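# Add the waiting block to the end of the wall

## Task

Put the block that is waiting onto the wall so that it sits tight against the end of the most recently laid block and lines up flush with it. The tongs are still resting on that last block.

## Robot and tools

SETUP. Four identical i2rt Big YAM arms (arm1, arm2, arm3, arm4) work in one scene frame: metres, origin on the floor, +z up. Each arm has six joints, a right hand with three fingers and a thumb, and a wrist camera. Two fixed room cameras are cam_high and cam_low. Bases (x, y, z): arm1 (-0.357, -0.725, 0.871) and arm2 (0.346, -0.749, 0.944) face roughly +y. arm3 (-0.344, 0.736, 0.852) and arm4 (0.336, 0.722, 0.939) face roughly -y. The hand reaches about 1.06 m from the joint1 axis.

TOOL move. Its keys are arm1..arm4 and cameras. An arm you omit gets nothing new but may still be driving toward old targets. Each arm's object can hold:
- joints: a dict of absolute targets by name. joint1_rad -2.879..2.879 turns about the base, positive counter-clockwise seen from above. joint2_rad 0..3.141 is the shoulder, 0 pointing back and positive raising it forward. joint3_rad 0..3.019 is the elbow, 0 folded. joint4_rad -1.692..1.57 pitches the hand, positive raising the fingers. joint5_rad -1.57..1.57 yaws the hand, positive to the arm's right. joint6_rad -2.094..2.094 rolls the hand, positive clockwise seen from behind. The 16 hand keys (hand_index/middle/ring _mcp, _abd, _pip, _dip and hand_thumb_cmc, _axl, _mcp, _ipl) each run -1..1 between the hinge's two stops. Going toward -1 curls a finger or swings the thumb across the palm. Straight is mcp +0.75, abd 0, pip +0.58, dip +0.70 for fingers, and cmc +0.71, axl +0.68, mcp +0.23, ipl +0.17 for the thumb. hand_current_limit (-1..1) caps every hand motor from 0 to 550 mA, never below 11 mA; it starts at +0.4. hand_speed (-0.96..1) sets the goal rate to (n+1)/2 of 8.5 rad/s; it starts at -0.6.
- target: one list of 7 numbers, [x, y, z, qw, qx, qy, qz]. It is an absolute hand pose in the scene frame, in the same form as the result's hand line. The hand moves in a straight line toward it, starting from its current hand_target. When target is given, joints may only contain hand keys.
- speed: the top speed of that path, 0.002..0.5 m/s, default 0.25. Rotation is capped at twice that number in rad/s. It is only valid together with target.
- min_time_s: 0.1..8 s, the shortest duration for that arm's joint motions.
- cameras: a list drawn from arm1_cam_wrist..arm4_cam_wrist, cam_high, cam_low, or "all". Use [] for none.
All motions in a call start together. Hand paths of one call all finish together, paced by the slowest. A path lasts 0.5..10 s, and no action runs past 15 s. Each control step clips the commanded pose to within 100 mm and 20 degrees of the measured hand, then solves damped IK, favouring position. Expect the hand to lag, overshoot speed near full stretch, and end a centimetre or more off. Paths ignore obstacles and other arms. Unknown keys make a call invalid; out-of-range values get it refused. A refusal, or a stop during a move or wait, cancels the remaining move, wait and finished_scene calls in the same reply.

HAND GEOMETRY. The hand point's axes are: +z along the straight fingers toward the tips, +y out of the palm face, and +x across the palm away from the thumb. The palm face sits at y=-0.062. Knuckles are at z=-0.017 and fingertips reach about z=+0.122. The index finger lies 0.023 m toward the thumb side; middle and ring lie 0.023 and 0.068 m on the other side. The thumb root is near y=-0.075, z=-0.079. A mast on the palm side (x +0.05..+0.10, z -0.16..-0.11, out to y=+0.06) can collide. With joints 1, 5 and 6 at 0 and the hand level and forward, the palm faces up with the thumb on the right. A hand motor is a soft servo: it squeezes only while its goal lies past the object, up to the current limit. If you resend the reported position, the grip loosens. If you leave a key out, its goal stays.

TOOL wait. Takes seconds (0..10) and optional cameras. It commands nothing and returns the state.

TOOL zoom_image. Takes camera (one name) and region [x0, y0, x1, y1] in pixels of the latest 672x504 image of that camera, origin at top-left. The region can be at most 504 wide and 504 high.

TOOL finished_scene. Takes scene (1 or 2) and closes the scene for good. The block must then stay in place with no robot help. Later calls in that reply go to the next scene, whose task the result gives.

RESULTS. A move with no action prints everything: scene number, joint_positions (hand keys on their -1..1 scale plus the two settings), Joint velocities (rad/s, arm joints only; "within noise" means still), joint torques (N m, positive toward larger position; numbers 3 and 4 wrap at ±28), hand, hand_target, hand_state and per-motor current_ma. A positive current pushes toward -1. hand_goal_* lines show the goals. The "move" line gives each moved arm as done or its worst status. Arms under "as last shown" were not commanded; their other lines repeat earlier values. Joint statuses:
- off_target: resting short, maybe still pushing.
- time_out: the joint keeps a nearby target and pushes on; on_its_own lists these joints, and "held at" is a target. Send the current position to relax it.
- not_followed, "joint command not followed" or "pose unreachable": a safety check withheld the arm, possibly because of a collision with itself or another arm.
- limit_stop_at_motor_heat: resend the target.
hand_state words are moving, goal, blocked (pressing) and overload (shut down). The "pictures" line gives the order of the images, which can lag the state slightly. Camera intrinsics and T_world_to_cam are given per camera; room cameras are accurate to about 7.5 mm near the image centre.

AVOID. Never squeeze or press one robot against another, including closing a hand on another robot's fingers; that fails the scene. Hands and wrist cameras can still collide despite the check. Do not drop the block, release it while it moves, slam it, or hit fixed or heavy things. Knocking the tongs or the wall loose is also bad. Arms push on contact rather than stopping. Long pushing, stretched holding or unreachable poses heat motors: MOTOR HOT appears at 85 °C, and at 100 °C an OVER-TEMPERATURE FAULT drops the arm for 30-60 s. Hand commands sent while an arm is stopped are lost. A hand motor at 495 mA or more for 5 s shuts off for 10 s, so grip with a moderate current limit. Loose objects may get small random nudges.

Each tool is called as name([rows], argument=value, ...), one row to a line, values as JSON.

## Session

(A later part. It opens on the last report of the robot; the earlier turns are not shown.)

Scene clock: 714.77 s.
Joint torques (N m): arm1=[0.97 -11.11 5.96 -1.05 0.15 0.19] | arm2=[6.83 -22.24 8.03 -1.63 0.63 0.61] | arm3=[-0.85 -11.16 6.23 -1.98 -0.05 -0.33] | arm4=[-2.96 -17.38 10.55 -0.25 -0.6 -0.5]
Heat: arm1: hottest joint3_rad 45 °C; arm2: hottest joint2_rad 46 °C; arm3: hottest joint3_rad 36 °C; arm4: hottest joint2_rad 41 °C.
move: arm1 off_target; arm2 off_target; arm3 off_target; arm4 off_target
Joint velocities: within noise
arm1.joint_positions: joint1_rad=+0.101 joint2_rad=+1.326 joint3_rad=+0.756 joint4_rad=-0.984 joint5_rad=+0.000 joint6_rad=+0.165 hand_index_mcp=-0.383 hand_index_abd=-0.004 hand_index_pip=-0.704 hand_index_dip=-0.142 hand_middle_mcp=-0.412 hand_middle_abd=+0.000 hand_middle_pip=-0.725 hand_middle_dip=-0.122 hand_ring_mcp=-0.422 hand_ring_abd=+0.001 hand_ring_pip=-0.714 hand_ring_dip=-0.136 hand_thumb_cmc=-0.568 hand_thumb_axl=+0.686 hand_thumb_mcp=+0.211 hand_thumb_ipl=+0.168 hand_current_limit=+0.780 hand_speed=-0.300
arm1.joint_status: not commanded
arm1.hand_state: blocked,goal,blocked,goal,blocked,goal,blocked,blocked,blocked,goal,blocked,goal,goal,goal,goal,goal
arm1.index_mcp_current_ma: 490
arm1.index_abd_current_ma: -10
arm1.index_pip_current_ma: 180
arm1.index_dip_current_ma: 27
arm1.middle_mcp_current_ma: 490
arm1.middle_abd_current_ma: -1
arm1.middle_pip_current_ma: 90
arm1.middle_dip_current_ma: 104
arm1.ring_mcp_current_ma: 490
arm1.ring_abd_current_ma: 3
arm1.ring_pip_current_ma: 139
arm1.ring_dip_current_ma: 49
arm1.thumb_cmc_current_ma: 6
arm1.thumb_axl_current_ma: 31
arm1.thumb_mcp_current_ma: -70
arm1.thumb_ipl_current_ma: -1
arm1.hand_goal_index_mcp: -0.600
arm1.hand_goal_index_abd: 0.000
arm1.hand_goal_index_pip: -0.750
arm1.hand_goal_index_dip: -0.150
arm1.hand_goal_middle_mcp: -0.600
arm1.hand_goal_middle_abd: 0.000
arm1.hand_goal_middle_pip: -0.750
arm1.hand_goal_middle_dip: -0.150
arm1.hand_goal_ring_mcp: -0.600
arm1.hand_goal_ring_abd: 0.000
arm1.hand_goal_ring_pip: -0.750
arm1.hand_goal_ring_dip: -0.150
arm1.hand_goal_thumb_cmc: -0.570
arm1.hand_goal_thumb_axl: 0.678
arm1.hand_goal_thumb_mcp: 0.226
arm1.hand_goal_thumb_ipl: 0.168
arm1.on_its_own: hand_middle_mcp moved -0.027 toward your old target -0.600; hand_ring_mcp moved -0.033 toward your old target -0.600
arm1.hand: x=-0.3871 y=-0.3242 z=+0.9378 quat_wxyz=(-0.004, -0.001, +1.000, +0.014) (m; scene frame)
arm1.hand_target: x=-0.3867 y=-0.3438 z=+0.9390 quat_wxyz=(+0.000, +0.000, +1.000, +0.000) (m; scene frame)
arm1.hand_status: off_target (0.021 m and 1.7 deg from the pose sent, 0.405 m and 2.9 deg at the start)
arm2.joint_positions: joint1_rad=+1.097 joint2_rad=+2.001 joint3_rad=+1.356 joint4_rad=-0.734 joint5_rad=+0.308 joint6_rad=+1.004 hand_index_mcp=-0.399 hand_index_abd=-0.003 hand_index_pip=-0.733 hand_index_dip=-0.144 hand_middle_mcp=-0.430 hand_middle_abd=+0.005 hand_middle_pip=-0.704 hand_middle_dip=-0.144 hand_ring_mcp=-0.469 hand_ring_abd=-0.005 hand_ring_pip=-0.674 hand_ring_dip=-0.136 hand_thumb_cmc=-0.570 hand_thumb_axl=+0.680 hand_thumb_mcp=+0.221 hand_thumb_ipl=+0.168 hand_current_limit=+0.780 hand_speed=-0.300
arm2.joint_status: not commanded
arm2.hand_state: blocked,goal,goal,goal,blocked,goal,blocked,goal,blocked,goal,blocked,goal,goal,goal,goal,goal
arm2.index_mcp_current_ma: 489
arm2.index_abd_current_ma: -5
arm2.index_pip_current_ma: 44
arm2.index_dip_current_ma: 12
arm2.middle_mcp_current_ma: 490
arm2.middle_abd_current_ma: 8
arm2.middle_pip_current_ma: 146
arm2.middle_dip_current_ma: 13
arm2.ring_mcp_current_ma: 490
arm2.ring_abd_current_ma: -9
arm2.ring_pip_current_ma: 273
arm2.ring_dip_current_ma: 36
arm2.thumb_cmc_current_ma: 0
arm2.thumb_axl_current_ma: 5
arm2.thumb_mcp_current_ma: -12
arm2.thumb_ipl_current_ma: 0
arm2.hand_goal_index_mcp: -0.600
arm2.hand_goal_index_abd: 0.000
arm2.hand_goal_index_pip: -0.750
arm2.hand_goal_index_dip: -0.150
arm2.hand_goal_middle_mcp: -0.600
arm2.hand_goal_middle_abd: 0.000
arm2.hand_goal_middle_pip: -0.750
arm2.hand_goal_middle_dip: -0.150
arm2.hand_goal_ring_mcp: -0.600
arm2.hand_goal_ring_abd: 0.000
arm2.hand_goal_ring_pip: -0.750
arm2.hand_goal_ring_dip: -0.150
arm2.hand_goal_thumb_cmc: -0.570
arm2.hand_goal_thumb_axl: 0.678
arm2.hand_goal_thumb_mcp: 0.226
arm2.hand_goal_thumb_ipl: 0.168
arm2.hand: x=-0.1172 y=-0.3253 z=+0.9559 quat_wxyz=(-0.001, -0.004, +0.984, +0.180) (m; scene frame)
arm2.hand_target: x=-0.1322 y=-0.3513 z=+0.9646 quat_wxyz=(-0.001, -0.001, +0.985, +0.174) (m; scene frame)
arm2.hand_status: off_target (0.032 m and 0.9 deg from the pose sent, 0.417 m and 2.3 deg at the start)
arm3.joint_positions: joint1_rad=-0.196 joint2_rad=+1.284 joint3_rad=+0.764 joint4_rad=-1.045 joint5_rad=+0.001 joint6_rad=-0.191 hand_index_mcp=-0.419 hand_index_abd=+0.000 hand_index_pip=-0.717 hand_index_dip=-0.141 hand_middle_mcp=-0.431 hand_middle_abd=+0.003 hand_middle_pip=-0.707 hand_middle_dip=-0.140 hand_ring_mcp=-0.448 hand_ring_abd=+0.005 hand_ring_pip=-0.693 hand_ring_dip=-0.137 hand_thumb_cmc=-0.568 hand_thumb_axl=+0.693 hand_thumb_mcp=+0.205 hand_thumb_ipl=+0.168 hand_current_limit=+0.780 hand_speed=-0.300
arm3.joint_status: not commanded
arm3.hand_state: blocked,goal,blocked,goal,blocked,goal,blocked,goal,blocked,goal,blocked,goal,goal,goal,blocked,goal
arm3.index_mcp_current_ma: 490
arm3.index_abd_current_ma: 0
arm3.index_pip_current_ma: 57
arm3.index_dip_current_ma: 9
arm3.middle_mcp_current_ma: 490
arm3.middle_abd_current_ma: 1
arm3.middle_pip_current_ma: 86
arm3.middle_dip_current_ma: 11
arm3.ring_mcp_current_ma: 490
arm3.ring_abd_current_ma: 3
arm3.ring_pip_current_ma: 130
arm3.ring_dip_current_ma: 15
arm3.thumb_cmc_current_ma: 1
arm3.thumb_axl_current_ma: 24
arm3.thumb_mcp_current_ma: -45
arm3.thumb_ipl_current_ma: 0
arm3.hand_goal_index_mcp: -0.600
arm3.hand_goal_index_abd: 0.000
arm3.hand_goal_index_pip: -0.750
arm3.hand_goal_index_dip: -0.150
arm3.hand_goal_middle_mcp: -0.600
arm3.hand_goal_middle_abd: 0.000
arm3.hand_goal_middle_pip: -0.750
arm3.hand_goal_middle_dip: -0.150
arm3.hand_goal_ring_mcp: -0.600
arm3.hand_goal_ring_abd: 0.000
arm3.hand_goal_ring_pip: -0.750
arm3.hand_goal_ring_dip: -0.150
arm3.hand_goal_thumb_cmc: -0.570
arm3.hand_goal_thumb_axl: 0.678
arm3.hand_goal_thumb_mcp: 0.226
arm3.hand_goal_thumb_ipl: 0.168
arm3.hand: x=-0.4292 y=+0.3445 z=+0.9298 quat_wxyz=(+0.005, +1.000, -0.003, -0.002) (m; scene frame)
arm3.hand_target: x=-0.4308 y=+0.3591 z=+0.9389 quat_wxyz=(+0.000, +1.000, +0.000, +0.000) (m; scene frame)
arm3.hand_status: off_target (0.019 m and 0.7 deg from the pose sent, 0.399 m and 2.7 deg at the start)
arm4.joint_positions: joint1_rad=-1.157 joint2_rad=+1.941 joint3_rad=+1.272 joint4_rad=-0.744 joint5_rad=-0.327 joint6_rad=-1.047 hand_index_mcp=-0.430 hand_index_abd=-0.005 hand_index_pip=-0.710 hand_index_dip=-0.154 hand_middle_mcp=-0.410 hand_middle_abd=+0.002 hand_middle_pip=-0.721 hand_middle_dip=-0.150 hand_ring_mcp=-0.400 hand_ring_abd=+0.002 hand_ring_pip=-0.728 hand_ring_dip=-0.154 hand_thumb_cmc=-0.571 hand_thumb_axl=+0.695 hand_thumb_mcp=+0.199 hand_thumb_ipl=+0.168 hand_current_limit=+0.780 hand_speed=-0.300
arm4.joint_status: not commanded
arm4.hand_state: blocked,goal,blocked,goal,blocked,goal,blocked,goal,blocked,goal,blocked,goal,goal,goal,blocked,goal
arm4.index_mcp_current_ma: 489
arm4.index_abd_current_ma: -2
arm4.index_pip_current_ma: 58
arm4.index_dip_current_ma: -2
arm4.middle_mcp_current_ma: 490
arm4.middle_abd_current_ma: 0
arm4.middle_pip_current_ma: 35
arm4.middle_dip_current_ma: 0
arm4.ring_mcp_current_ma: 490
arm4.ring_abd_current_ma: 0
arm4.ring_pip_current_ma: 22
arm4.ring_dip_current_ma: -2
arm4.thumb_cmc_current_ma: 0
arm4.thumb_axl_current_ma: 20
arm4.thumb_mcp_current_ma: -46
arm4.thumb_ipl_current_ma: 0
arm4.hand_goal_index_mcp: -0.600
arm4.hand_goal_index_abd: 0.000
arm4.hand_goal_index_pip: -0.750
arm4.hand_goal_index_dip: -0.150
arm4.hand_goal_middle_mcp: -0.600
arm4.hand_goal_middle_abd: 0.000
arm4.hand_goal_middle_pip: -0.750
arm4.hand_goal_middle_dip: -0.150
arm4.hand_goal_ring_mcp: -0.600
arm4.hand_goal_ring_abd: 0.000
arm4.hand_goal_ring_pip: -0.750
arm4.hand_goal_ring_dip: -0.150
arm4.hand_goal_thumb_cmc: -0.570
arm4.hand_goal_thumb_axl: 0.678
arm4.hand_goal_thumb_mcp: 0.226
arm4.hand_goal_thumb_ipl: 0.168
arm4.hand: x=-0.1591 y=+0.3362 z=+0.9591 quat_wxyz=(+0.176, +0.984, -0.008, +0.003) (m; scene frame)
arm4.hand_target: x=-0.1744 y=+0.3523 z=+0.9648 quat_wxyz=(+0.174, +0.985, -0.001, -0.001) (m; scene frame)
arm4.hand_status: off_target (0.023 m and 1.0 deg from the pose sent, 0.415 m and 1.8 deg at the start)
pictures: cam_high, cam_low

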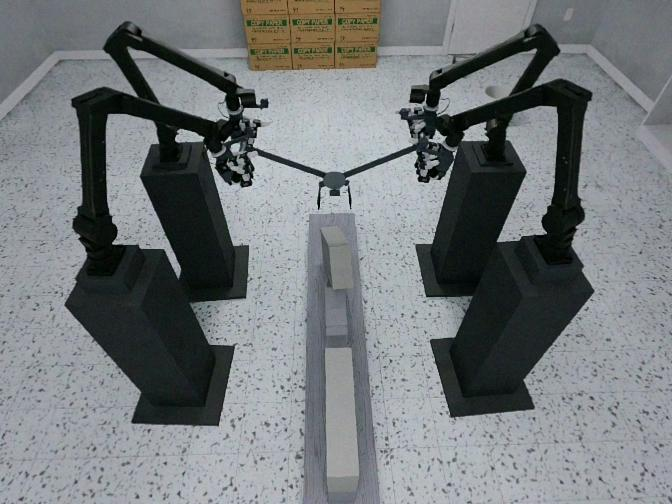

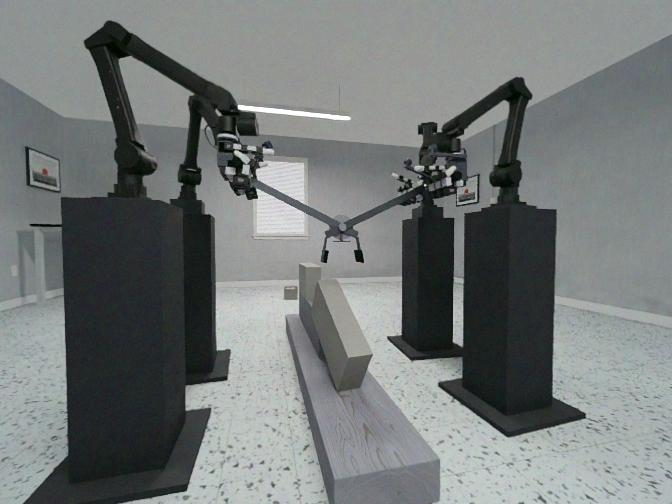

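move(arm1={"target": [-0.3720, -0.347, 0.735, 0, 0, 1, 0], "speed": 0.1}, arm2={"target": [-0.1200, -0.358, 0.757, 0, 0, 0.9848, 0.1736], "speed": 0.1}, arm3={"target": [-0.4550, 0.362, 0.737, 0, 1, 0, 0], "speed": 0.1}, arm4={"target": [-0.2000, 0.356, 0.758, 0.1736, 0.9848, 0, 0], "speed": 0.1}, cameras=["cam_low", "cam_high"])

zoom_image(camera="cam_low", region=[260, 200, 400, 400])

zoom_image(camera="cam_high", region=[270, 170, 400, 300])

Scene clock: 732.97 s.
Joint torques (N m): arm1=[-0.67 -10.52 0.36 0.25 0.21 -0.01] | arm2=[6.3 -23.24 3.4 -0.79 0.65 0.54] | arm3=[-2.67 -12.92 0.73 -1.18 -0.05 -0.09] | arm4=[-3.78 -18.61 7.61 0.79 -0.69 -0.13]
Heat: arm1: hottest joint3_rad 43 °C; arm2: hottest joint2_rad 43 °C; arm3: hottest joint3_rad 34 °C; arm4: hottest joint2_rad 40 °C.
move: arm1 off_target; arm2 off_target; arm3 off_target; arm4 off_target
Joint velocities: within noise
arm1.joint_positions: joint1_rad=+0.076 joint2_rad=+1.857 joint3_rad=+0.591 joint4_rad=-0.273 joint5_rad=-0.002 joint6_rad=+0.139 hand_index_mcp=-0.383 hand_index_abd=-0.003 hand_index_pip=-0.704 hand_index_dip=-0.143 hand_middle_mcp=-0.412 hand_middle_abd=+0.000 hand_middle_pip=-0.721 hand_middle_dip=-0.122 hand_ring_mcp=-0.425 hand_ring_abd=+0.001 hand_ring_pip=-0.710 hand_ring_dip=-0.136 hand_thumb_cmc=-0.568 hand_thumb_axl=+0.686 hand_thumb_mcp=+0.211 hand_thumb_ipl=+0.168 hand_current_limit=+0.780 hand_speed=-0.300
arm1.joint_status: not commanded
arm1.hand_state: blocked,goal,blocked,goal,blocked,goal,blocked,blocked,blocked,goal,blocked,goal,goal,goal,goal,goal
arm1.index_mcp_current_ma: 490
arm1.index_abd_current_ma: -8
arm1.index_pip_current_ma: 180
arm1.index_dip_current_ma: 22
arm1.middle_mcp_current_ma: 490
arm1.middle_abd_current_ma: 1
arm1.middle_pip_current_ma: 109
arm1.middle_dip_current_ma: 104
arm1.ring_mcp_current_ma: 490
arm1.ring_abd_current_ma: 3
arm1.ring_pip_current_ma: 154
arm1.ring_dip_current_ma: 49
arm1.thumb_cmc_current_ma: 6
arm1.thumb_axl_current_ma: 30
arm1.thumb_mcp_current_ma: -70
arm1.thumb_ipl_current_ma: -1
arm1.hand_goal_index_mcp: -0.600
arm1.hand_goal_index_abd: 0.000
arm1.hand_goal_index_pip: -0.750
arm1.hand_goal_index_dip: -0.150
arm1.hand_goal_middle_mcp: -0.600
arm1.hand_goal_middle_abd: 0.000
arm1.hand_goal_middle_pip: -0.750
arm1.hand_goal_middle_dip: -0.150
arm1.hand_goal_ring_mcp: -0.600
arm1.hand_goal_ring_abd: 0.000
arm1.hand_goal_ring_pip: -0.750
arm1.hand_goal_ring_dip: -0.150
arm1.hand_goal_thumb_cmc: -0.570
arm1.hand_goal_thumb_axl: 0.678
arm1.hand_goal_thumb_mcp: 0.226
arm1.hand_goal_thumb_ipl: 0.168
arm1.hand: x=-0.3797 y=-0.3261 z=+0.7409 quat_wxyz=(-0.006, -0.001, +1.000, +0.021) (m; scene frame)
arm1.hand_target: x=-0.3724 y=-0.3467 z=+0.7350 quat_wxyz=(+0.000, +0.000, +1.000, +0.000) (m; scene frame)
arm1.hand_status: off_target (0.023 m and 2.5 deg from the pose sent, 0.205 m and 1.7 deg at the start)
arm2.joint_positions: joint1_rad=+1.098 joint2_rad=+2.376 joint3_rad=+1.354 joint4_rad=-0.347 joint5_rad=+0.308 joint6_rad=+1.008 hand_index_mcp=-0.399 hand_index_abd=-0.004 hand_index_pip=-0.733 hand_index_dip=-0.144 hand_middle_mcp=-0.431 hand_middle_abd=+0.005 hand_middle_pip=-0.704 hand_middle_dip=-0.144 hand_ring_mcp=-0.469 hand_ring_abd=-0.005 hand_ring_pip=-0.674 hand_ring_dip=-0.136 hand_thumb_cmc=-0.570 hand_thumb_axl=+0.680 hand_thumb_mcp=+0.221 hand_thumb_ipl=+0.168 hand_current_limit=+0.780 hand_speed=-0.300
arm2.joint_status: not commanded
arm2.hand_state: blocked,goal,goal,goal,blocked,goal,blocked,goal,blocked,goal,blocked,goal,goal,goal,goal,goal
arm2.index_mcp_current_ma: 490
arm2.index_abd_current_ma: -7
arm2.index_pip_current_ma: 44
arm2.index_dip_current_ma: 12
arm2.middle_mcp_current_ma: 490
arm2.middle_abd_current_ma: 8
arm2.middle_pip_current_ma: 146
arm2.middle_dip_current_ma: 12
arm2.ring_mcp_current_ma: 490
arm2.ring_abd_current_ma: -9
arm2.ring_pip_current_ma: 273
arm2.ring_dip_current_ma: 36
arm2.thumb_cmc_current_ma: 0
arm2.thumb_axl_current_ma: 5
arm2.thumb_mcp_current_ma: -12
arm2.thumb_ipl_current_ma: 0
arm2.hand_goal_index_mcp: -0.600
arm2.hand_goal_index_abd: 0.000
arm2.hand_goal_index_pip: -0.750
arm2.hand_goal_index_dip: -0.150
arm2.hand_goal_middle_mcp: -0.600
arm2.hand_goal_middle_abd: 0.000
arm2.hand_goal_middle_pip: -0.750
arm2.hand_goal_middle_dip: -0.150
arm2.hand_goal_ring_mcp: -0.600
arm2.hand_goal_ring_abd: 0.000
arm2.hand_goal_ring_pip: -0.750
arm2.hand_goal_ring_dip: -0.150
arm2.hand_goal_thumb_cmc: -0.570
arm2.hand_goal_thumb_axl: 0.678
arm2.hand_goal_thumb_mcp: 0.226
arm2.hand_goal_thumb_ipl: 0.168
arm2.hand: x=-0.1144 y=-0.3276 z=+0.7583 quat_wxyz=(-0.006, -0.002, +0.983, +0.182) (m; scene frame)
arm2.hand_target: x=-0.1193 y=-0.3569 z=+0.7565 quat_wxyz=(+0.000, -0.001, +0.985, +0.174) (m; scene frame)
arm2.hand_status: off_target (0.031 m and 1.3 deg from the pose sent, 0.202 m and 0.9 deg at the start)
arm3.joint_positions: joint1_rad=-0.249 joint2_rad=+1.811 joint3_rad=+0.611 joint4_rad=-0.340 joint5_rad=+0.000 joint6_rad=-0.293 hand_index_mcp=-0.421 hand_index_abd=+0.005 hand_index_pip=-0.706 hand_index_dip=-0.156 hand_middle_mcp=-0.431 hand_middle_abd=+0.005 hand_middle_pip=-0.702 hand_middle_dip=-0.140 hand_ring_mcp=-0.448 hand_ring_abd=+0.007 hand_ring_pip=-0.693 hand_ring_dip=-0.137 hand_thumb_cmc=-0.573 hand_thumb_axl=+0.693 hand_thumb_mcp=+0.205 hand_thumb_ipl=+0.168 hand_current_limit=+0.780 hand_speed=-0.300
arm3.joint_status: not commanded
arm3.hand_state: blocked,goal,blocked,goal,blocked,goal,blocked,goal,blocked,goal,blocked,goal,goal,goal,blocked,goal
arm3.index_mcp_current_ma: 490
arm3.index_abd_current_ma: 3
arm3.index_pip_current_ma: 87
arm3.index_dip_current_ma: -5
arm3.middle_mcp_current_ma: 490
arm3.middle_abd_current_ma: 3
arm3.middle_pip_current_ma: 100
arm3.middle_dip_current_ma: 10
arm3.ring_mcp_current_ma: 489
arm3.ring_abd_current_ma: 6
arm3.ring_pip_current_ma: 130
arm3.ring_dip_current_ma: 15
arm3.thumb_cmc_current_ma: -2
arm3.thumb_axl_current_ma: 24
arm3.thumb_mcp_current_ma: -45
arm3.thumb_ipl_current_ma: 0
arm3.hand_goal_index_mcp: -0.600
arm3.hand_goal_index_abd: 0.000
arm3.hand_goal_index_pip: -0.750
arm3.hand_goal_index_dip: -0.150
arm3.hand_goal_middle_mcp: -0.600
arm3.hand_goal_middle_abd: 0.000
arm3.hand_goal_middle_pip: -0.750
arm3.hand_goal_middle_dip: -0.150
arm3.hand_goal_ring_mcp: -0.600
arm3.hand_goal_ring_abd: 0.000
arm3.hand_goal_ring_pip: -0.750
arm3.hand_goal_ring_dip: -0.150
arm3.hand_goal_thumb_cmc: -0.570
arm3.hand_goal_thumb_axl: 0.678
arm3.hand_goal_thumb_mcp: 0.226
arm3.hand_goal_thumb_ipl: 0.168
arm3.hand: x=-0.4444 y=+0.3355 z=+0.7350 quat_wxyz=(+0.017, +1.000, +0.021, -0.005) (m; scene frame)
arm3.hand_target: x=-0.4538 y=+0.3609 z=+0.7357 quat_wxyz=(+0.000, +1.000, +0.000, +0.000) (m; scene frame)
arm3.hand_status: off_target (0.029 m and 3.2 deg from the pose sent, 0.195 m and 0.7 deg at the start)
arm4.joint_positions: joint1_rad=-1.175 joint2_rad=+2.361 joint3_rad=+1.358 joint4_rad=-0.427 joint5_rad=-0.328 joint6_rad=-1.115 hand_index_mcp=-0.430 hand_index_abd=-0.005 hand_index_pip=-0.710 hand_index_dip=-0.153 hand_middle_mcp=-0.410 hand_middle_abd=+0.002 hand_middle_pip=-0.721 hand_middle_dip=-0.150 hand_ring_mcp=-0.400 hand_ring_abd=+0.002 hand_ring_pip=-0.728 hand_ring_dip=-0.154 hand_thumb_cmc=-0.571 hand_thumb_axl=+0.695 hand_thumb_mcp=+0.199 hand_thumb_ipl=+0.168 hand_current_limit=+0.780 hand_speed=-0.300
arm4.joint_status: not commanded
arm4.hand_state: blocked,goal,blocked,goal,blocked,goal,blocked,goal,blocked,goal,blocked,goal,goal,goal,blocked,goal
arm4.index_mcp_current_ma: 490
arm4.index_abd_current_ma: -2
arm4.index_pip_current_ma: 58
arm4.index_dip_current_ma: -1
arm4.middle_mcp_current_ma: 490
arm4.middle_abd_current_ma: 0
arm4.middle_pip_current_ma: 35
arm4.middle_dip_current_ma: 0
arm4.ring_mcp_current_ma: 489
arm4.ring_abd_current_ma: 0
arm4.ring_pip_current_ma: 22
arm4.ring_dip_current_ma: -2
arm4.thumb_cmc_current_ma: 0
arm4.thumb_axl_current_ma: 20
arm4.thumb_mcp_current_ma: -46
arm4.thumb_ipl_current_ma: 0
arm4.hand_goal_index_mcp: -0.600
arm4.hand_goal_index_abd: 0.000
arm4.hand_goal_index_pip: -0.750
arm4.hand_goal_index_dip: -0.150
arm4.hand_goal_middle_mcp: -0.600
arm4.hand_goal_middle_abd: 0.000
arm4.hand_goal_middle_pip: -0.750
arm4.hand_goal_middle_dip: -0.150
arm4.hand_goal_ring_mcp: -0.600
arm4.hand_goal_ring_abd: 0.000
arm4.hand_goal_ring_pip: -0.750
arm4.hand_goal_ring_dip: -0.150
arm4.hand_goal_thumb_cmc: -0.570
arm4.hand_goal_thumb_axl: 0.678
arm4.hand_goal_thumb_mcp: 0.226
arm4.hand_goal_thumb_ipl: 0.168
arm4.hand: x=-0.1792 y=+0.3369 z=+0.7628 quat_wxyz=(+0.172, +0.985, +0.015, +0.004) (m; scene frame)
arm4.hand_target: x=-0.1990 y=+0.3564 z=+0.7583 quat_wxyz=(+0.174, +0.985, +0.000, +0.000) (m; scene frame)
arm4.hand_status: off_target (0.029 m and 1.8 deg from the pose sent, 0.206 m and 1.0 deg at the start)
pictures: cam_high, cam_low

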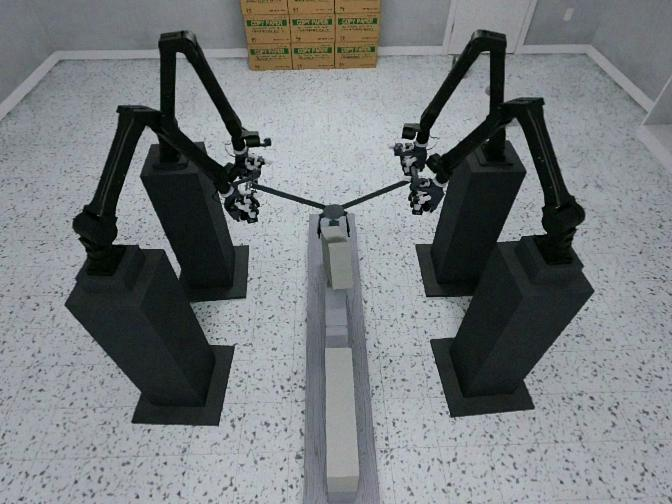

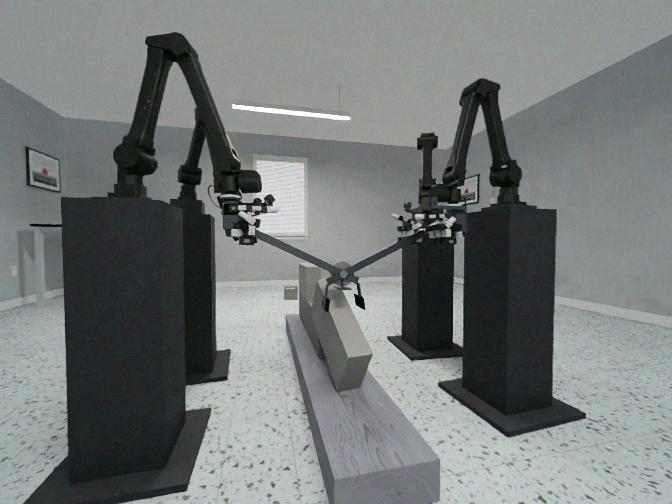

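Scaled by 2.520 from the camera's 672x504 image, which has a finer 960x720 frame.

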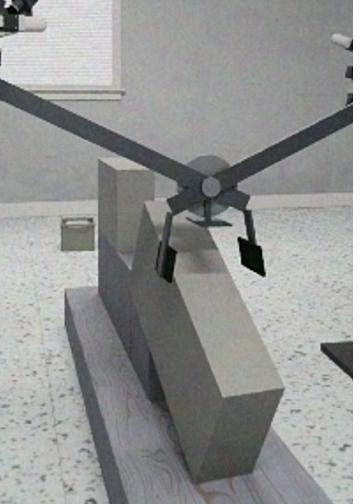

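Scaled by 3.877 from the camera's 672x504 image, which has a finer 960x720 frame.

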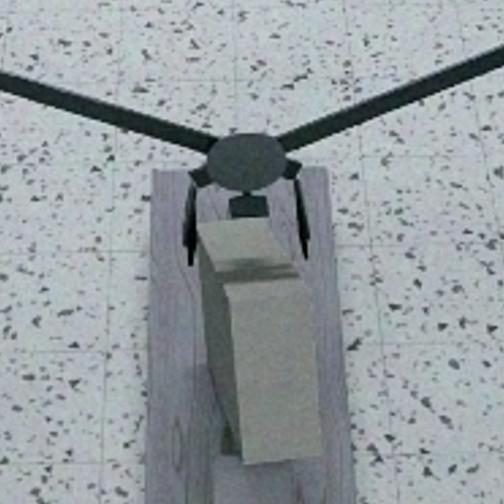

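move(arm1={"target": [-0.3720, -0.345, 0.662, 0, 0, 1, 0], "speed": 0.06}, arm2={"target": [-0.1200, -0.356, 0.686, 0, 0, 0.9848, 0.1736], "speed": 0.06}, arm3={"target": [-0.4550, 0.362, 0.666, 0, 1, 0, 0], "speed": 0.06}, arm4={"target": [-0.2000, 0.356, 0.687, 0.1736, 0.9848, 0, 0], "speed": 0.06}, cameras=["cam_low", "cam_high"])

zoom_image(camera="cam_low", region=[260, 200, 400, 400])

zoom_image(camera="cam_high", region=[270, 170, 400, 300])

Scene clock: 738.93 s.
Joint torques (N m): arm1=[-0.73 -11.22 -0.44 0.59 0.1 -0.02] | arm2=[6.07 -23.82 2.54 -0.61 0.62 0.49] | arm3=[-2.55 -13.33 -0.88 -0.76 -0.05 -0.07] | arm4=[-3.37 -18.96 6.65 1.02 -0.59 -0.12]
Heat: arm1: hottest joint3_rad 42 °C; arm2: hottest joint2_rad 43 °C; arm3: hottest joint3_rad 33 °C; arm4: hottest joint2_rad 40 °C.
move: arm1 off_target; arm2 off_target; arm3 off_target; arm4 off_target
Joint velocities: within noise
arm1.joint_positions: joint1_rad=+0.075 joint2_rad=+2.120 joint3_rad=+0.621 joint4_rad=-0.055 joint5_rad=+0.001 joint6_rad=+0.138 hand_index_mcp=-0.384 hand_index_abd=-0.003 hand_index_pip=-0.704 hand_index_dip=-0.143 hand_middle_mcp=-0.412 hand_middle_abd=+0.001 hand_middle_pip=-0.721 hand_middle_dip=-0.122 hand_ring_mcp=-0.425 hand_ring_abd=+0.001 hand_ring_pip=-0.710 hand_ring_dip=-0.136 hand_thumb_cmc=-0.568 hand_thumb_axl=+0.686 hand_thumb_mcp=+0.211 hand_thumb_ipl=+0.168 hand_current_limit=+0.780 hand_speed=-0.300
arm1.joint_status: not commanded
arm1.hand_state: blocked,goal,blocked,goal,blocked,goal,blocked,blocked,blocked,goal,blocked,goal,goal,goal,goal,goal
arm1.index_mcp_current_ma: 489
arm1.index_abd_current_ma: -8
arm1.index_pip_current_ma: 180
arm1.index_dip_current_ma: 24
arm1.middle_mcp_current_ma: 490
arm1.middle_abd_current_ma: 2
arm1.middle_pip_current_ma: 109
arm1.middle_dip_current_ma: 104
arm1.ring_mcp_current_ma: 489
arm1.ring_abd_current_ma: 3
arm1.ring_pip_current_ma: 154
arm1.ring_dip_current_ma: 49
arm1.thumb_cmc_current_ma: 6
arm1.thumb_axl_current_ma: 30
arm1.thumb_mcp_current_ma: -70
arm1.thumb_ipl_current_ma: -1
arm1.hand_goal_index_mcp: -0.600
arm1.hand_goal_index_abd: 0.000
arm1.hand_goal_index_pip: -0.750
arm1.hand_goal_index_dip: -0.150
arm1.hand_goal_middle_mcp: -0.600
arm1.hand_goal_middle_abd: 0.000
arm1.hand_goal_middle_pip: -0.750
arm1.hand_goal_middle_dip: -0.150
arm1.hand_goal_ring_mcp: -0.600
arm1.hand_goal_ring_abd: 0.000
arm1.hand_goal_ring_pip: -0.750
arm1.hand_goal_ring_dip: -0.150
arm1.hand_goal_thumb_cmc: -0.570
arm1.hand_goal_thumb_axl: 0.678
arm1.hand_goal_thumb_mcp: 0.226
arm1.hand_goal_thumb_ipl: 0.168
arm1.hand: x=-0.3787 y=-0.3317 z=+0.6665 quat_wxyz=(-0.004, -0.002, +1.000, +0.015) (m; scene frame)
arm1.hand_target: x=-0.3722 y=-0.3450 z=+0.6622 quat_wxyz=(+0.000, +0.000, +1.000, +0.000) (m; scene frame)
arm1.hand_status: off_target (0.016 m and 1.7 deg from the pose sent, 0.081 m and 2.5 deg at the start)
arm2.joint_positions: joint1_rad=+1.098 joint2_rad=+2.539 joint3_rad=+1.433 joint4_rad=-0.262 joint5_rad=+0.309 joint6_rad=+1.008 hand_index_mcp=-0.399 hand_index_abd=-0.004 hand_index_pip=-0.732 hand_index_dip=-0.144 hand_middle_mcp=-0.431 hand_middle_abd=+0.005 hand_middle_pip=-0.704 hand_middle_dip=-0.144 hand_ring_mcp=-0.469 hand_ring_abd=-0.005 hand_ring_pip=-0.674 hand_ring_dip=-0.136 hand_thumb_cmc=-0.570 hand_thumb_axl=+0.680 hand_thumb_mcp=+0.221 hand_thumb_ipl=+0.168 hand_current_limit=+0.780 hand_speed=-0.300
arm2.joint_status: not commanded
arm2.hand_state: blocked,goal,goal,goal,blocked,goal,blocked,goal,blocked,goal,blocked,goal,goal,goal,goal,goal
arm2.index_mcp_current_ma: 490
arm2.index_abd_current_ma: -7
arm2.index_pip_current_ma: 48
arm2.index_dip_current_ma: 12
arm2.middle_mcp_current_ma: 490
arm2.middle_abd_current_ma: 8
arm2.middle_pip_current_ma: 146
arm2.middle_dip_current_ma: 12
arm2.ring_mcp_current_ma: 490
arm2.ring_abd_current_ma: -9
arm2.ring_pip_current_ma: 273
arm2.ring_dip_current_ma: 36
arm2.thumb_cmc_current_ma: 0
arm2.thumb_axl_current_ma: 5
arm2.thumb_mcp_current_ma: -12
arm2.thumb_ipl_current_ma: 0
arm2.hand_goal_index_mcp: -0.600
arm2.hand_goal_index_abd: 0.000
arm2.hand_goal_index_pip: -0.750
arm2.hand_goal_index_dip: -0.150
arm2.hand_goal_middle_mcp: -0.600
arm2.hand_goal_middle_abd: 0.000
arm2.hand_goal_middle_pip: -0.750
arm2.hand_goal_middle_dip: -0.150
arm2.hand_goal_ring_mcp: -0.600
arm2.hand_goal_ring_abd: 0.000
arm2.hand_goal_ring_pip: -0.750
arm2.hand_goal_ring_dip: -0.150
arm2.hand_goal_thumb_cmc: -0.570
arm2.hand_goal_thumb_axl: 0.678
arm2.hand_goal_thumb_mcp: 0.226
arm2.hand_goal_thumb_ipl: 0.168
arm2.hand: x=-0.1163 y=-0.3264 z=+0.6878 quat_wxyz=(-0.006, -0.002, +0.983, +0.183) (m; scene frame)
arm2.hand_target: x=-0.1195 y=-0.3549 z=+0.6857 quat_wxyz=(+0.000, -0.001, +0.985, +0.174) (m; scene frame)
arm2.hand_status: off_target (0.030 m and 1.3 deg from the pose sent, 0.078 m and 1.3 deg at the start)
arm3.joint_positions: joint1_rad=-0.251 joint2_rad=+2.058 joint3_rad=+0.637 joint4_rad=-0.116 joint5_rad=+0.000 joint6_rad=-0.297 hand_index_mcp=-0.421 hand_index_abd=+0.007 hand_index_pip=-0.705 hand_index_dip=-0.158 hand_middle_mcp=-0.432 hand_middle_abd=+0.006 hand_middle_pip=-0.701 hand_middle_dip=-0.140 hand_ring_mcp=-0.448 hand_ring_abd=+0.009 hand_ring_pip=-0.692 hand_ring_dip=-0.137 hand_thumb_cmc=-0.574 hand_thumb_axl=+0.693 hand_thumb_mcp=+0.205 hand_thumb_ipl=+0.168 hand_current_limit=+0.780 hand_speed=-0.300
arm3.joint_status: not commanded
arm3.hand_state: blocked,goal,blocked,goal,blocked,goal,blocked,goal,blocked,goal,blocked,goal,goal,goal,blocked,goal
arm3.index_mcp_current_ma: 490
arm3.index_abd_current_ma: 5
arm3.index_pip_current_ma: 92
arm3.index_dip_current_ma: -8
arm3.middle_mcp_current_ma: 489
arm3.middle_abd_current_ma: 4
arm3.middle_pip_current_ma: 102
arm3.middle_dip_current_ma: 10
arm3.ring_mcp_current_ma: 490
arm3.ring_abd_current_ma: 7
arm3.ring_pip_current_ma: 132
arm3.ring_dip_current_ma: 15
arm3.thumb_cmc_current_ma: -3
arm3.thumb_axl_current_ma: 24
arm3.thumb_mcp_current_ma: -45
arm3.thumb_ipl_current_ma: 0
arm3.hand_goal_index_mcp: -0.600
arm3.hand_goal_index_abd: 0.000
arm3.hand_goal_index_pip: -0.750
arm3.hand_goal_index_dip: -0.150
arm3.hand_goal_middle_mcp: -0.600
arm3.hand_goal_middle_abd: 0.000
arm3.hand_goal_middle_pip: -0.750
arm3.hand_goal_middle_dip: -0.150
arm3.hand_goal_ring_mcp: -0.600
arm3.hand_goal_ring_abd: 0.000
arm3.hand_goal_ring_pip: -0.750
arm3.hand_goal_ring_dip: -0.150
arm3.hand_goal_thumb_cmc: -0.570
arm3.hand_goal_thumb_axl: 0.678
arm3.hand_goal_thumb_mcp: 0.226
arm3.hand_goal_thumb_ipl: 0.168
arm3.hand: x=-0.4449 y=+0.3351 z=+0.6648 quat_wxyz=(+0.018, +1.000, +0.022, -0.005) (m; scene frame)
arm3.hand_target: x=-0.4537 y=+0.3612 z=+0.6651 quat_wxyz=(+0.000, +1.000, +0.000, +0.000) (m; scene frame)
arm3.hand_status: off_target (0.029 m and 3.4 deg from the pose sent, 0.075 m and 3.2 deg at the start)
arm4.joint_positions: joint1_rad=-1.175 joint2_rad=+2.523 joint3_rad=+1.430 joint4_rad=-0.339 joint5_rad=-0.330 joint6_rad=-1.115 hand_index_mcp=-0.430 hand_index_abd=-0.005 hand_index_pip=-0.710 hand_index_dip=-0.154 hand_middle_mcp=-0.410 hand_middle_abd=+0.002 hand_middle_pip=-0.721 hand_middle_dip=-0.150 hand_ring_mcp=-0.400 hand_ring_abd=+0.002 hand_ring_pip=-0.728 hand_ring_dip=-0.154 hand_thumb_cmc=-0.571 hand_thumb_axl=+0.695 hand_thumb_mcp=+0.199 hand_thumb_ipl=+0.168 hand_current_limit=+0.780 hand_speed=-0.300
arm4.joint_status: not commanded
arm4.hand_state: blocked,goal,blocked,goal,blocked,goal,blocked,goal,blocked,goal,blocked,goal,goal,goal,blocked,goal
arm4.index_mcp_current_ma: 489
arm4.index_abd_current_ma: -2
arm4.index_pip_current_ma: 58
arm4.index_dip_current_ma: -1
arm4.middle_mcp_current_ma: 489
arm4.middle_abd_current_ma: 0
arm4.middle_pip_current_ma: 35
arm4.middle_dip_current_ma: 0
arm4.ring_mcp_current_ma: 489
arm4.ring_abd_current_ma: 0
arm4.ring_pip_current_ma: 22
arm4.ring_dip_current_ma: -2
arm4.thumb_cmc_current_ma: 0
arm4.thumb_axl_current_ma: 20
arm4.thumb_mcp_current_ma: -46
arm4.thumb_ipl_current_ma: 0
arm4.hand_goal_index_mcp: -0.600
arm4.hand_goal_index_abd: 0.000
arm4.hand_goal_index_pip: -0.750
arm4.hand_goal_index_dip: -0.150
arm4.hand_goal_middle_mcp: -0.600
arm4.hand_goal_middle_abd: 0.000
arm4.hand_goal_middle_pip: -0.750
arm4.hand_goal_middle_dip: -0.150
arm4.hand_goal_ring_mcp: -0.600
arm4.hand_goal_ring_abd: 0.000
arm4.hand_goal_ring_pip: -0.750
arm4.hand_goal_ring_dip: -0.150
arm4.hand_goal_thumb_cmc: -0.570
arm4.hand_goal_thumb_axl: 0.678
arm4.hand_goal_thumb_mcp: 0.226
arm4.hand_goal_thumb_ipl: 0.168
arm4.hand: x=-0.1812 y=+0.3366 z=+0.6922 quat_wxyz=(+0.173, +0.985, +0.015, +0.004) (m; scene frame)
arm4.hand_target: x=-0.1990 y=+0.3563 z=+0.6872 quat_wxyz=(+0.173, +0.985, +0.000, +0.000) (m; scene frame)
arm4.hand_status: off_target (0.028 m and 1.8 deg from the pose sent, 0.081 m and 1.8 deg at the start)
pictures: cam_high, cam_low

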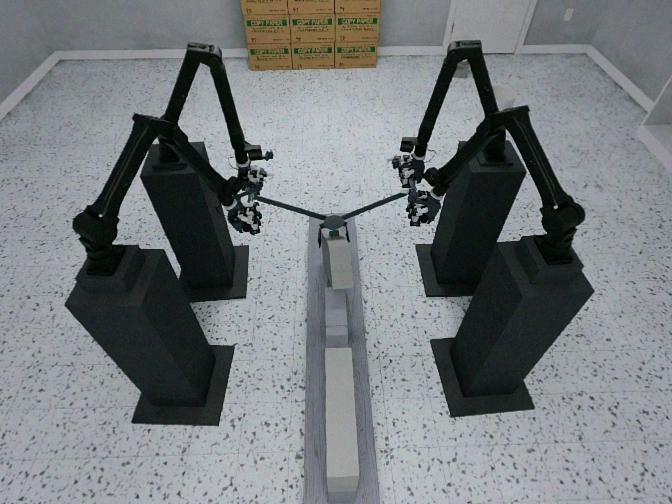

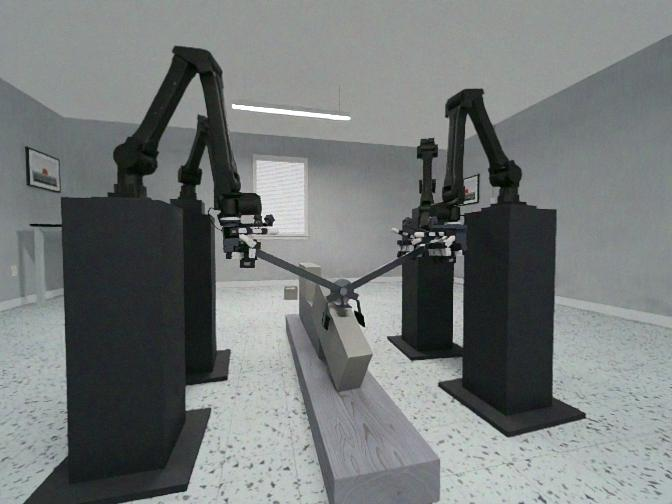

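Scaled by 2.520 from the camera's 672x504 image, which has a finer 960x720 frame.

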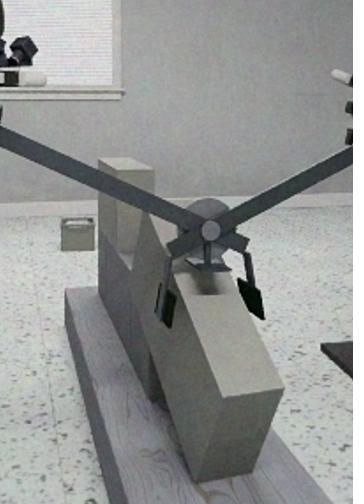

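Scaled by 3.877 from the camera's 672x504 image, which has a finer 960x720 frame.

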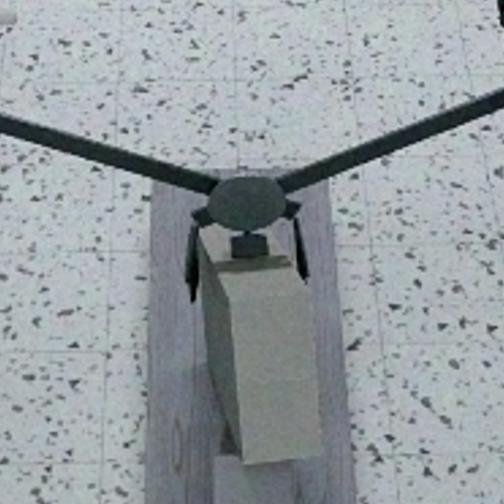

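move(arm1={"target": [-0.3740, -0.268, 0.742, 0, 0, 1, 0], "speed": 0.06}, arm2={"target": [-0.1180, -0.271, 0.768, 0, 0, 0.9848, 0.1736], "speed": 0.06}, arm3={"target": [-0.4500, 0.281, 0.742, 0, 1, 0, 0], "speed": 0.06}, arm4={"target": [-0.1950, 0.279, 0.770, 0.1736, 0.9848, 0, 0], "speed": 0.06}, cameras=["cam_low", "cam_high"])

zoom_image(camera="cam_low", region=[260, 200, 400, 400])

zoom_image(camera="cam_high", region=[270, 170, 400, 300])

Scene clock: 751.53 s.
Joint torques (N m): arm1=[-0.44 -18.26 5.29 -0.25 0 0.12] | arm2=[1.73 -26.93 6.5 -1.39 1.49 0.06] | arm3=[0.97 -19.49 4.67 -1.69 -0.65 0.18] | arm4=[1.26 -24.64 8.66 -0.08 -1.24 0.44]
Heat: arm1: hottest joint3_rad 41 °C; arm2: hottest joint2_rad 43 °C; arm3: hottest joint1_rad 32 °C; arm4: hottest joint2_rad 41 °C.
move: arm1 off_target; arm2 off_target; arm3 off_target; arm4 off_target
Joint velocities: within noise
arm1.joint_positions: joint1_rad=+0.050 joint2_rad=+1.995 joint3_rad=+0.753 joint4_rad=-0.415 joint5_rad=+0.004 joint6_rad=+0.102 hand_index_mcp=-0.384 hand_index_abd=-0.002 hand_index_pip=-0.704 hand_index_dip=-0.143 hand_middle_mcp=-0.413 hand_middle_abd=-0.003 hand_middle_pip=-0.720 hand_middle_dip=-0.130 hand_ring_mcp=-0.427 hand_ring_abd=+0.001 hand_ring_pip=-0.707 hand_ring_dip=-0.139 hand_thumb_cmc=-0.568 hand_thumb_axl=+0.685 hand_thumb_mcp=+0.211 hand_thumb_ipl=+0.168 hand_current_limit=+0.780 hand_speed=-0.300
arm1.joint_status: not commanded
arm1.hand_state: blocked,goal,blocked,goal,blocked,goal,blocked,blocked,blocked,goal,blocked,goal,goal,goal,goal,goal
arm1.index_mcp_current_ma: 490
arm1.index_abd_current_ma: -4
arm1.index_pip_current_ma: 180
arm1.index_dip_current_ma: 20
arm1.middle_mcp_current_ma: 490
arm1.middle_abd_current_ma: -6
arm1.middle_pip_current_ma: 113
arm1.middle_dip_current_ma: 73
arm1.ring_mcp_current_ma: 489
arm1.ring_abd_current_ma: 2
arm1.ring_pip_current_ma: 166
arm1.ring_dip_current_ma: 35
arm1.thumb_cmc_current_ma: 6
arm1.thumb_axl_current_ma: 28
arm1.thumb_mcp_current_ma: -70
arm1.thumb_ipl_current_ma: -1
arm1.hand_goal_index_mcp: -0.600
arm1.hand_goal_index_abd: 0.000
arm1.hand_goal_index_pip: -0.750
arm1.hand_goal_index_dip: -0.150
arm1.hand_goal_middle_mcp: -0.600
arm1.hand_goal_middle_abd: 0.000
arm1.hand_goal_middle_pip: -0.750
arm1.hand_goal_middle_dip: -0.150
arm1.hand_goal_ring_mcp: -0.600
arm1.hand_goal_ring_abd: 0.000
arm1.hand_goal_ring_pip: -0.750
arm1.hand_goal_ring_dip: -0.150
arm1.hand_goal_thumb_cmc: -0.570
arm1.hand_goal_thumb_axl: 0.678
arm1.hand_goal_thumb_mcp: 0.226
arm1.hand_goal_thumb_ipl: 0.168
arm1.hand: x=-0.3748 y=-0.2986 z=+0.7088 quat_wxyz=(+0.004, -0.007, +0.999, -0.036) (m; scene frame)
arm1.hand_target: x=-0.3738 y=-0.2690 z=+0.7412 quat_wxyz=(+0.000, +0.000, +1.000, +0.000) (m; scene frame)
arm1.hand_status: off_target (0.045 m and 4.2 deg from the pose sent, 0.099 m and 1.7 deg at the start)
arm2.joint_positions: joint1_rad=+1.027 joint2_rad=+2.449 joint3_rad=+1.451 joint4_rad=-0.396 joint5_rad=+0.262 joint6_rad=+0.918 hand_index_mcp=-0.395 hand_index_abd=+0.005 hand_index_pip=-0.722 hand_index_dip=-0.147 hand_middle_mcp=-0.434 hand_middle_abd=+0.005 hand_middle_pip=-0.697 hand_middle_dip=-0.149 hand_ring_mcp=-0.469 hand_ring_abd=-0.005 hand_ring_pip=-0.674 hand_ring_dip=-0.136 hand_thumb_cmc=-0.570 hand_thumb_axl=+0.680 hand_thumb_mcp=+0.221 hand_thumb_ipl=+0.168 hand_current_limit=+0.780 hand_speed=-0.300
arm2.joint_status: not commanded
arm2.hand_state: blocked,goal,blocked,goal,blocked,goal,blocked,goal,blocked,goal,blocked,goal,goal,goal,goal,goal
arm2.index_mcp_current_ma: 490
arm2.index_abd_current_ma: 9
arm2.index_pip_current_ma: 82
arm2.index_dip_current_ma: 5
arm2.middle_mcp_current_ma: 490
arm2.middle_abd_current_ma: 8
arm2.middle_pip_current_ma: 175
arm2.middle_dip_current_ma: 2
arm2.ring_mcp_current_ma: 489
arm2.ring_abd_current_ma: -8
arm2.ring_pip_current_ma: 273
arm2.ring_dip_current_ma: 36
arm2.thumb_cmc_current_ma: 0
arm2.thumb_axl_current_ma: 5
arm2.thumb_mcp_current_ma: -12
arm2.thumb_ipl_current_ma: 0
arm2.hand_goal_index_mcp: -0.600
arm2.hand_goal_index_abd: 0.000
arm2.hand_goal_index_pip: -0.750
arm2.hand_goal_index_dip: -0.150
arm2.hand_goal_middle_mcp: -0.600
arm2.hand_goal_middle_abd: 0.000
arm2.hand_goal_middle_pip: -0.750
arm2.hand_goal_middle_dip: -0.150
arm2.hand_goal_ring_mcp: -0.600
arm2.hand_goal_ring_abd: 0.000
arm2.hand_goal_ring_pip: -0.750
arm2.hand_goal_ring_dip: -0.150
arm2.hand_goal_thumb_cmc: -0.570
arm2.hand_goal_thumb_axl: 0.678
arm2.hand_goal_thumb_mcp: 0.226
arm2.hand_goal_thumb_ipl: 0.168
arm2.hand: x=-0.1098 y=-0.2895 z=+0.7319 quat_wxyz=(+0.005, -0.016, +0.988, +0.157) (m; scene frame)
arm2.hand_target: x=-0.1175 y=-0.2714 z=+0.7673 quat_wxyz=(+0.000, +0.000, +0.985, +0.174) (m; scene frame)
arm2.hand_status: off_target (0.041 m and 2.7 deg from the pose sent, 0.098 m and 1.3 deg at the start)
arm3.joint_positions: joint1_rad=-0.220 joint2_rad=+1.956 joint3_rad=+0.774 joint4_rad=-0.453 joint5_rad=+0.013 joint6_rad=-0.258 hand_index_mcp=-0.424 hand_index_abd=+0.002 hand_index_pip=-0.704 hand_index_dip=-0.159 hand_middle_mcp=-0.435 hand_middle_abd=+0.007 hand_middle_pip=-0.700 hand_middle_dip=-0.137 hand_ring_mcp=-0.448 hand_ring_abd=+0.012 hand_ring_pip=-0.688 hand_ring_dip=-0.135 hand_thumb_cmc=-0.572 hand_thumb_axl=+0.693 hand_thumb_mcp=+0.205 hand_thumb_ipl=+0.168 hand_current_limit=+0.780 hand_speed=-0.300
arm3.joint_status: not commanded
arm3.hand_state: blocked,goal,blocked,goal,blocked,goal,blocked,goal,blocked,goal,blocked,goal,goal,goal,blocked,goal
arm3.index_mcp_current_ma: 490
arm3.index_abd_current_ma: 1
arm3.index_pip_current_ma: 95
arm3.index_dip_current_ma: -8
arm3.middle_mcp_current_ma: 490
arm3.middle_abd_current_ma: 5
arm3.middle_pip_current_ma: 106
arm3.middle_dip_current_ma: 15
arm3.ring_mcp_current_ma: 490
arm3.ring_abd_current_ma: 11
arm3.ring_pip_current_ma: 146
arm3.ring_dip_current_ma: 18
arm3.thumb_cmc_current_ma: -1
arm3.thumb_axl_current_ma: 24
arm3.thumb_mcp_current_ma: -45
arm3.thumb_ipl_current_ma: 0
arm3.hand_goal_index_mcp: -0.600
arm3.hand_goal_index_abd: 0.000
arm3.hand_goal_index_pip: -0.750
arm3.hand_goal_index_dip: -0.150
arm3.hand_goal_middle_mcp: -0.600
arm3.hand_goal_middle_abd: 0.000
arm3.hand_goal_middle_pip: -0.750
arm3.hand_goal_middle_dip: -0.150
arm3.hand_goal_ring_mcp: -0.600
arm3.hand_goal_ring_abd: 0.000
arm3.hand_goal_ring_pip: -0.750
arm3.hand_goal_ring_dip: -0.150
arm3.hand_goal_thumb_cmc: -0.570
arm3.hand_goal_thumb_axl: 0.678
arm3.hand_goal_thumb_mcp: 0.226
arm3.hand_goal_thumb_ipl: 0.168
arm3.hand: x=-0.4447 y=+0.3026 z=+0.7035 quat_wxyz=(-0.030, +0.999, +0.019, +0.000) (m; scene frame)
arm3.hand_target: x=-0.4499 y=+0.2815 z=+0.7399 quat_wxyz=(+0.001, +1.000, +0.001, +0.000) (m; scene frame)
arm3.hand_status: off_target (0.044 m and 4.1 deg from the pose sent, 0.094 m and 3.4 deg at the start)
arm4.joint_positions: joint1_rad=-1.114 joint2_rad=+2.438 joint3_rad=+1.441 joint4_rad=-0.442 joint5_rad=-0.297 joint6_rad=-1.053 hand_index_mcp=-0.430 hand_index_abd=-0.005 hand_index_pip=-0.707 hand_index_dip=-0.160 hand_middle_mcp=-0.411 hand_middle_abd=+0.002 hand_middle_pip=-0.719 hand_middle_dip=-0.151 hand_ring_mcp=-0.400 hand_ring_abd=+0.002 hand_ring_pip=-0.728 hand_ring_dip=-0.154 hand_thumb_cmc=-0.571 hand_thumb_axl=+0.695 hand_thumb_mcp=+0.199 hand_thumb_ipl=+0.168 hand_current_limit=+0.780 hand_speed=-0.300
arm4.joint_status: not commanded
arm4.hand_state: blocked,goal,blocked,goal,blocked,goal,blocked,goal,blocked,goal,blocked,goal,goal,goal,blocked,goal
arm4.index_mcp_current_ma: 490
arm4.index_abd_current_ma: -2
arm4.index_pip_current_ma: 64
arm4.index_dip_current_ma: -6
arm4.middle_mcp_current_ma: 490
arm4.middle_abd_current_ma: 0
arm4.middle_pip_current_ma: 39
arm4.middle_dip_current_ma: 0
arm4.ring_mcp_current_ma: 490
arm4.ring_abd_current_ma: 0
arm4.ring_pip_current_ma: 22
arm4.ring_dip_current_ma: -2
arm4.thumb_cmc_current_ma: 0
arm4.thumb_axl_current_ma: 20
arm4.thumb_mcp_current_ma: -46
arm4.thumb_ipl_current_ma: 0
arm4.hand_goal_index_mcp: -0.600
arm4.hand_goal_index_abd: 0.000
arm4.hand_goal_index_pip: -0.750
arm4.hand_goal_index_dip: -0.150
arm4.hand_goal_middle_mcp: -0.600
arm4.hand_goal_middle_abd: 0.000
arm4.hand_goal_middle_pip: -0.750
arm4.hand_goal_middle_dip: -0.150
arm4.hand_goal_ring_mcp: -0.600
arm4.hand_goal_ring_abd: 0.000
arm4.hand_goal_ring_pip: -0.750
arm4.hand_goal_ring_dip: -0.150
arm4.hand_goal_thumb_cmc: -0.570
arm4.hand_goal_thumb_axl: 0.678
arm4.hand_goal_thumb_mcp: 0.226
arm4.hand_goal_thumb_ipl: 0.168
arm4.hand: x=-0.1775 y=+0.3029 z=+0.7344 quat_wxyz=(+0.157, +0.987, +0.013, +0.010) (m; scene frame)
arm4.hand_target: x=-0.1937 y=+0.2797 z=+0.7703 quat_wxyz=(+0.174, +0.985, +0.001, +0.000) (m; scene frame)
arm4.hand_status: off_target (0.046 m and 2.7 deg from the pose sent, 0.098 m and 1.8 deg at the start)
pictures: cam_high, cam_low

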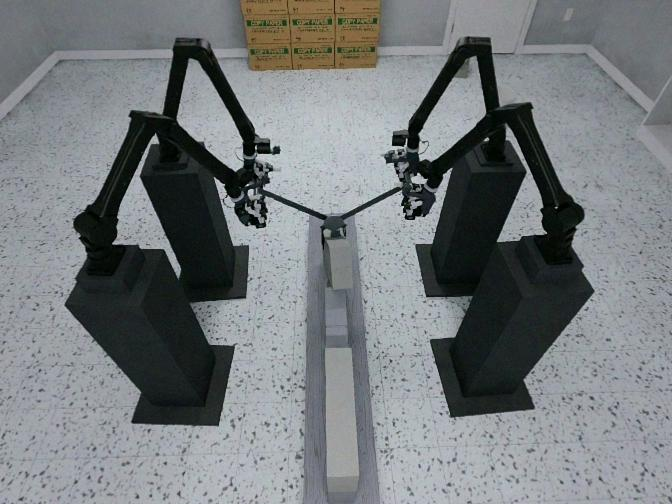

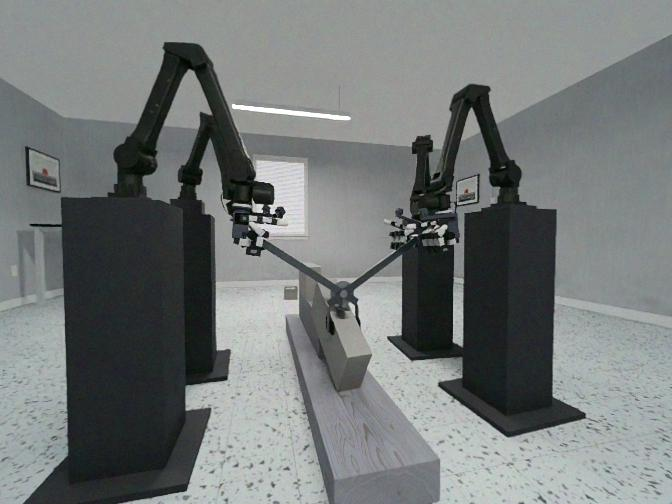

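Scaled by 2.520 from the camera's 672x504 image, which has a finer 960x720 frame.

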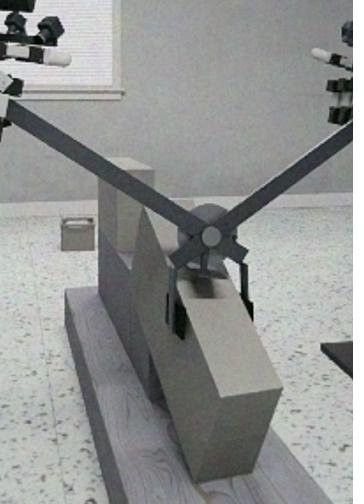

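Scaled by 3.877 from the camera's 672x504 image, which has a finer 960x720 frame.

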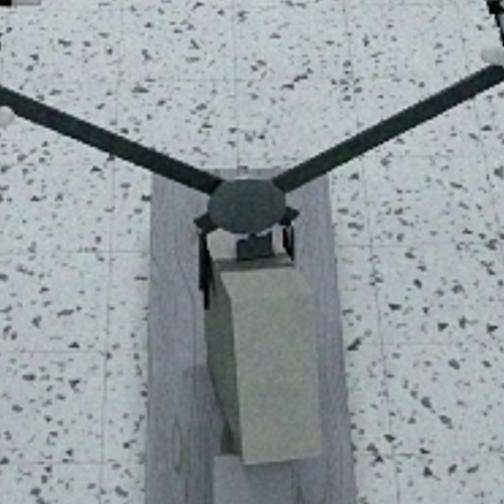

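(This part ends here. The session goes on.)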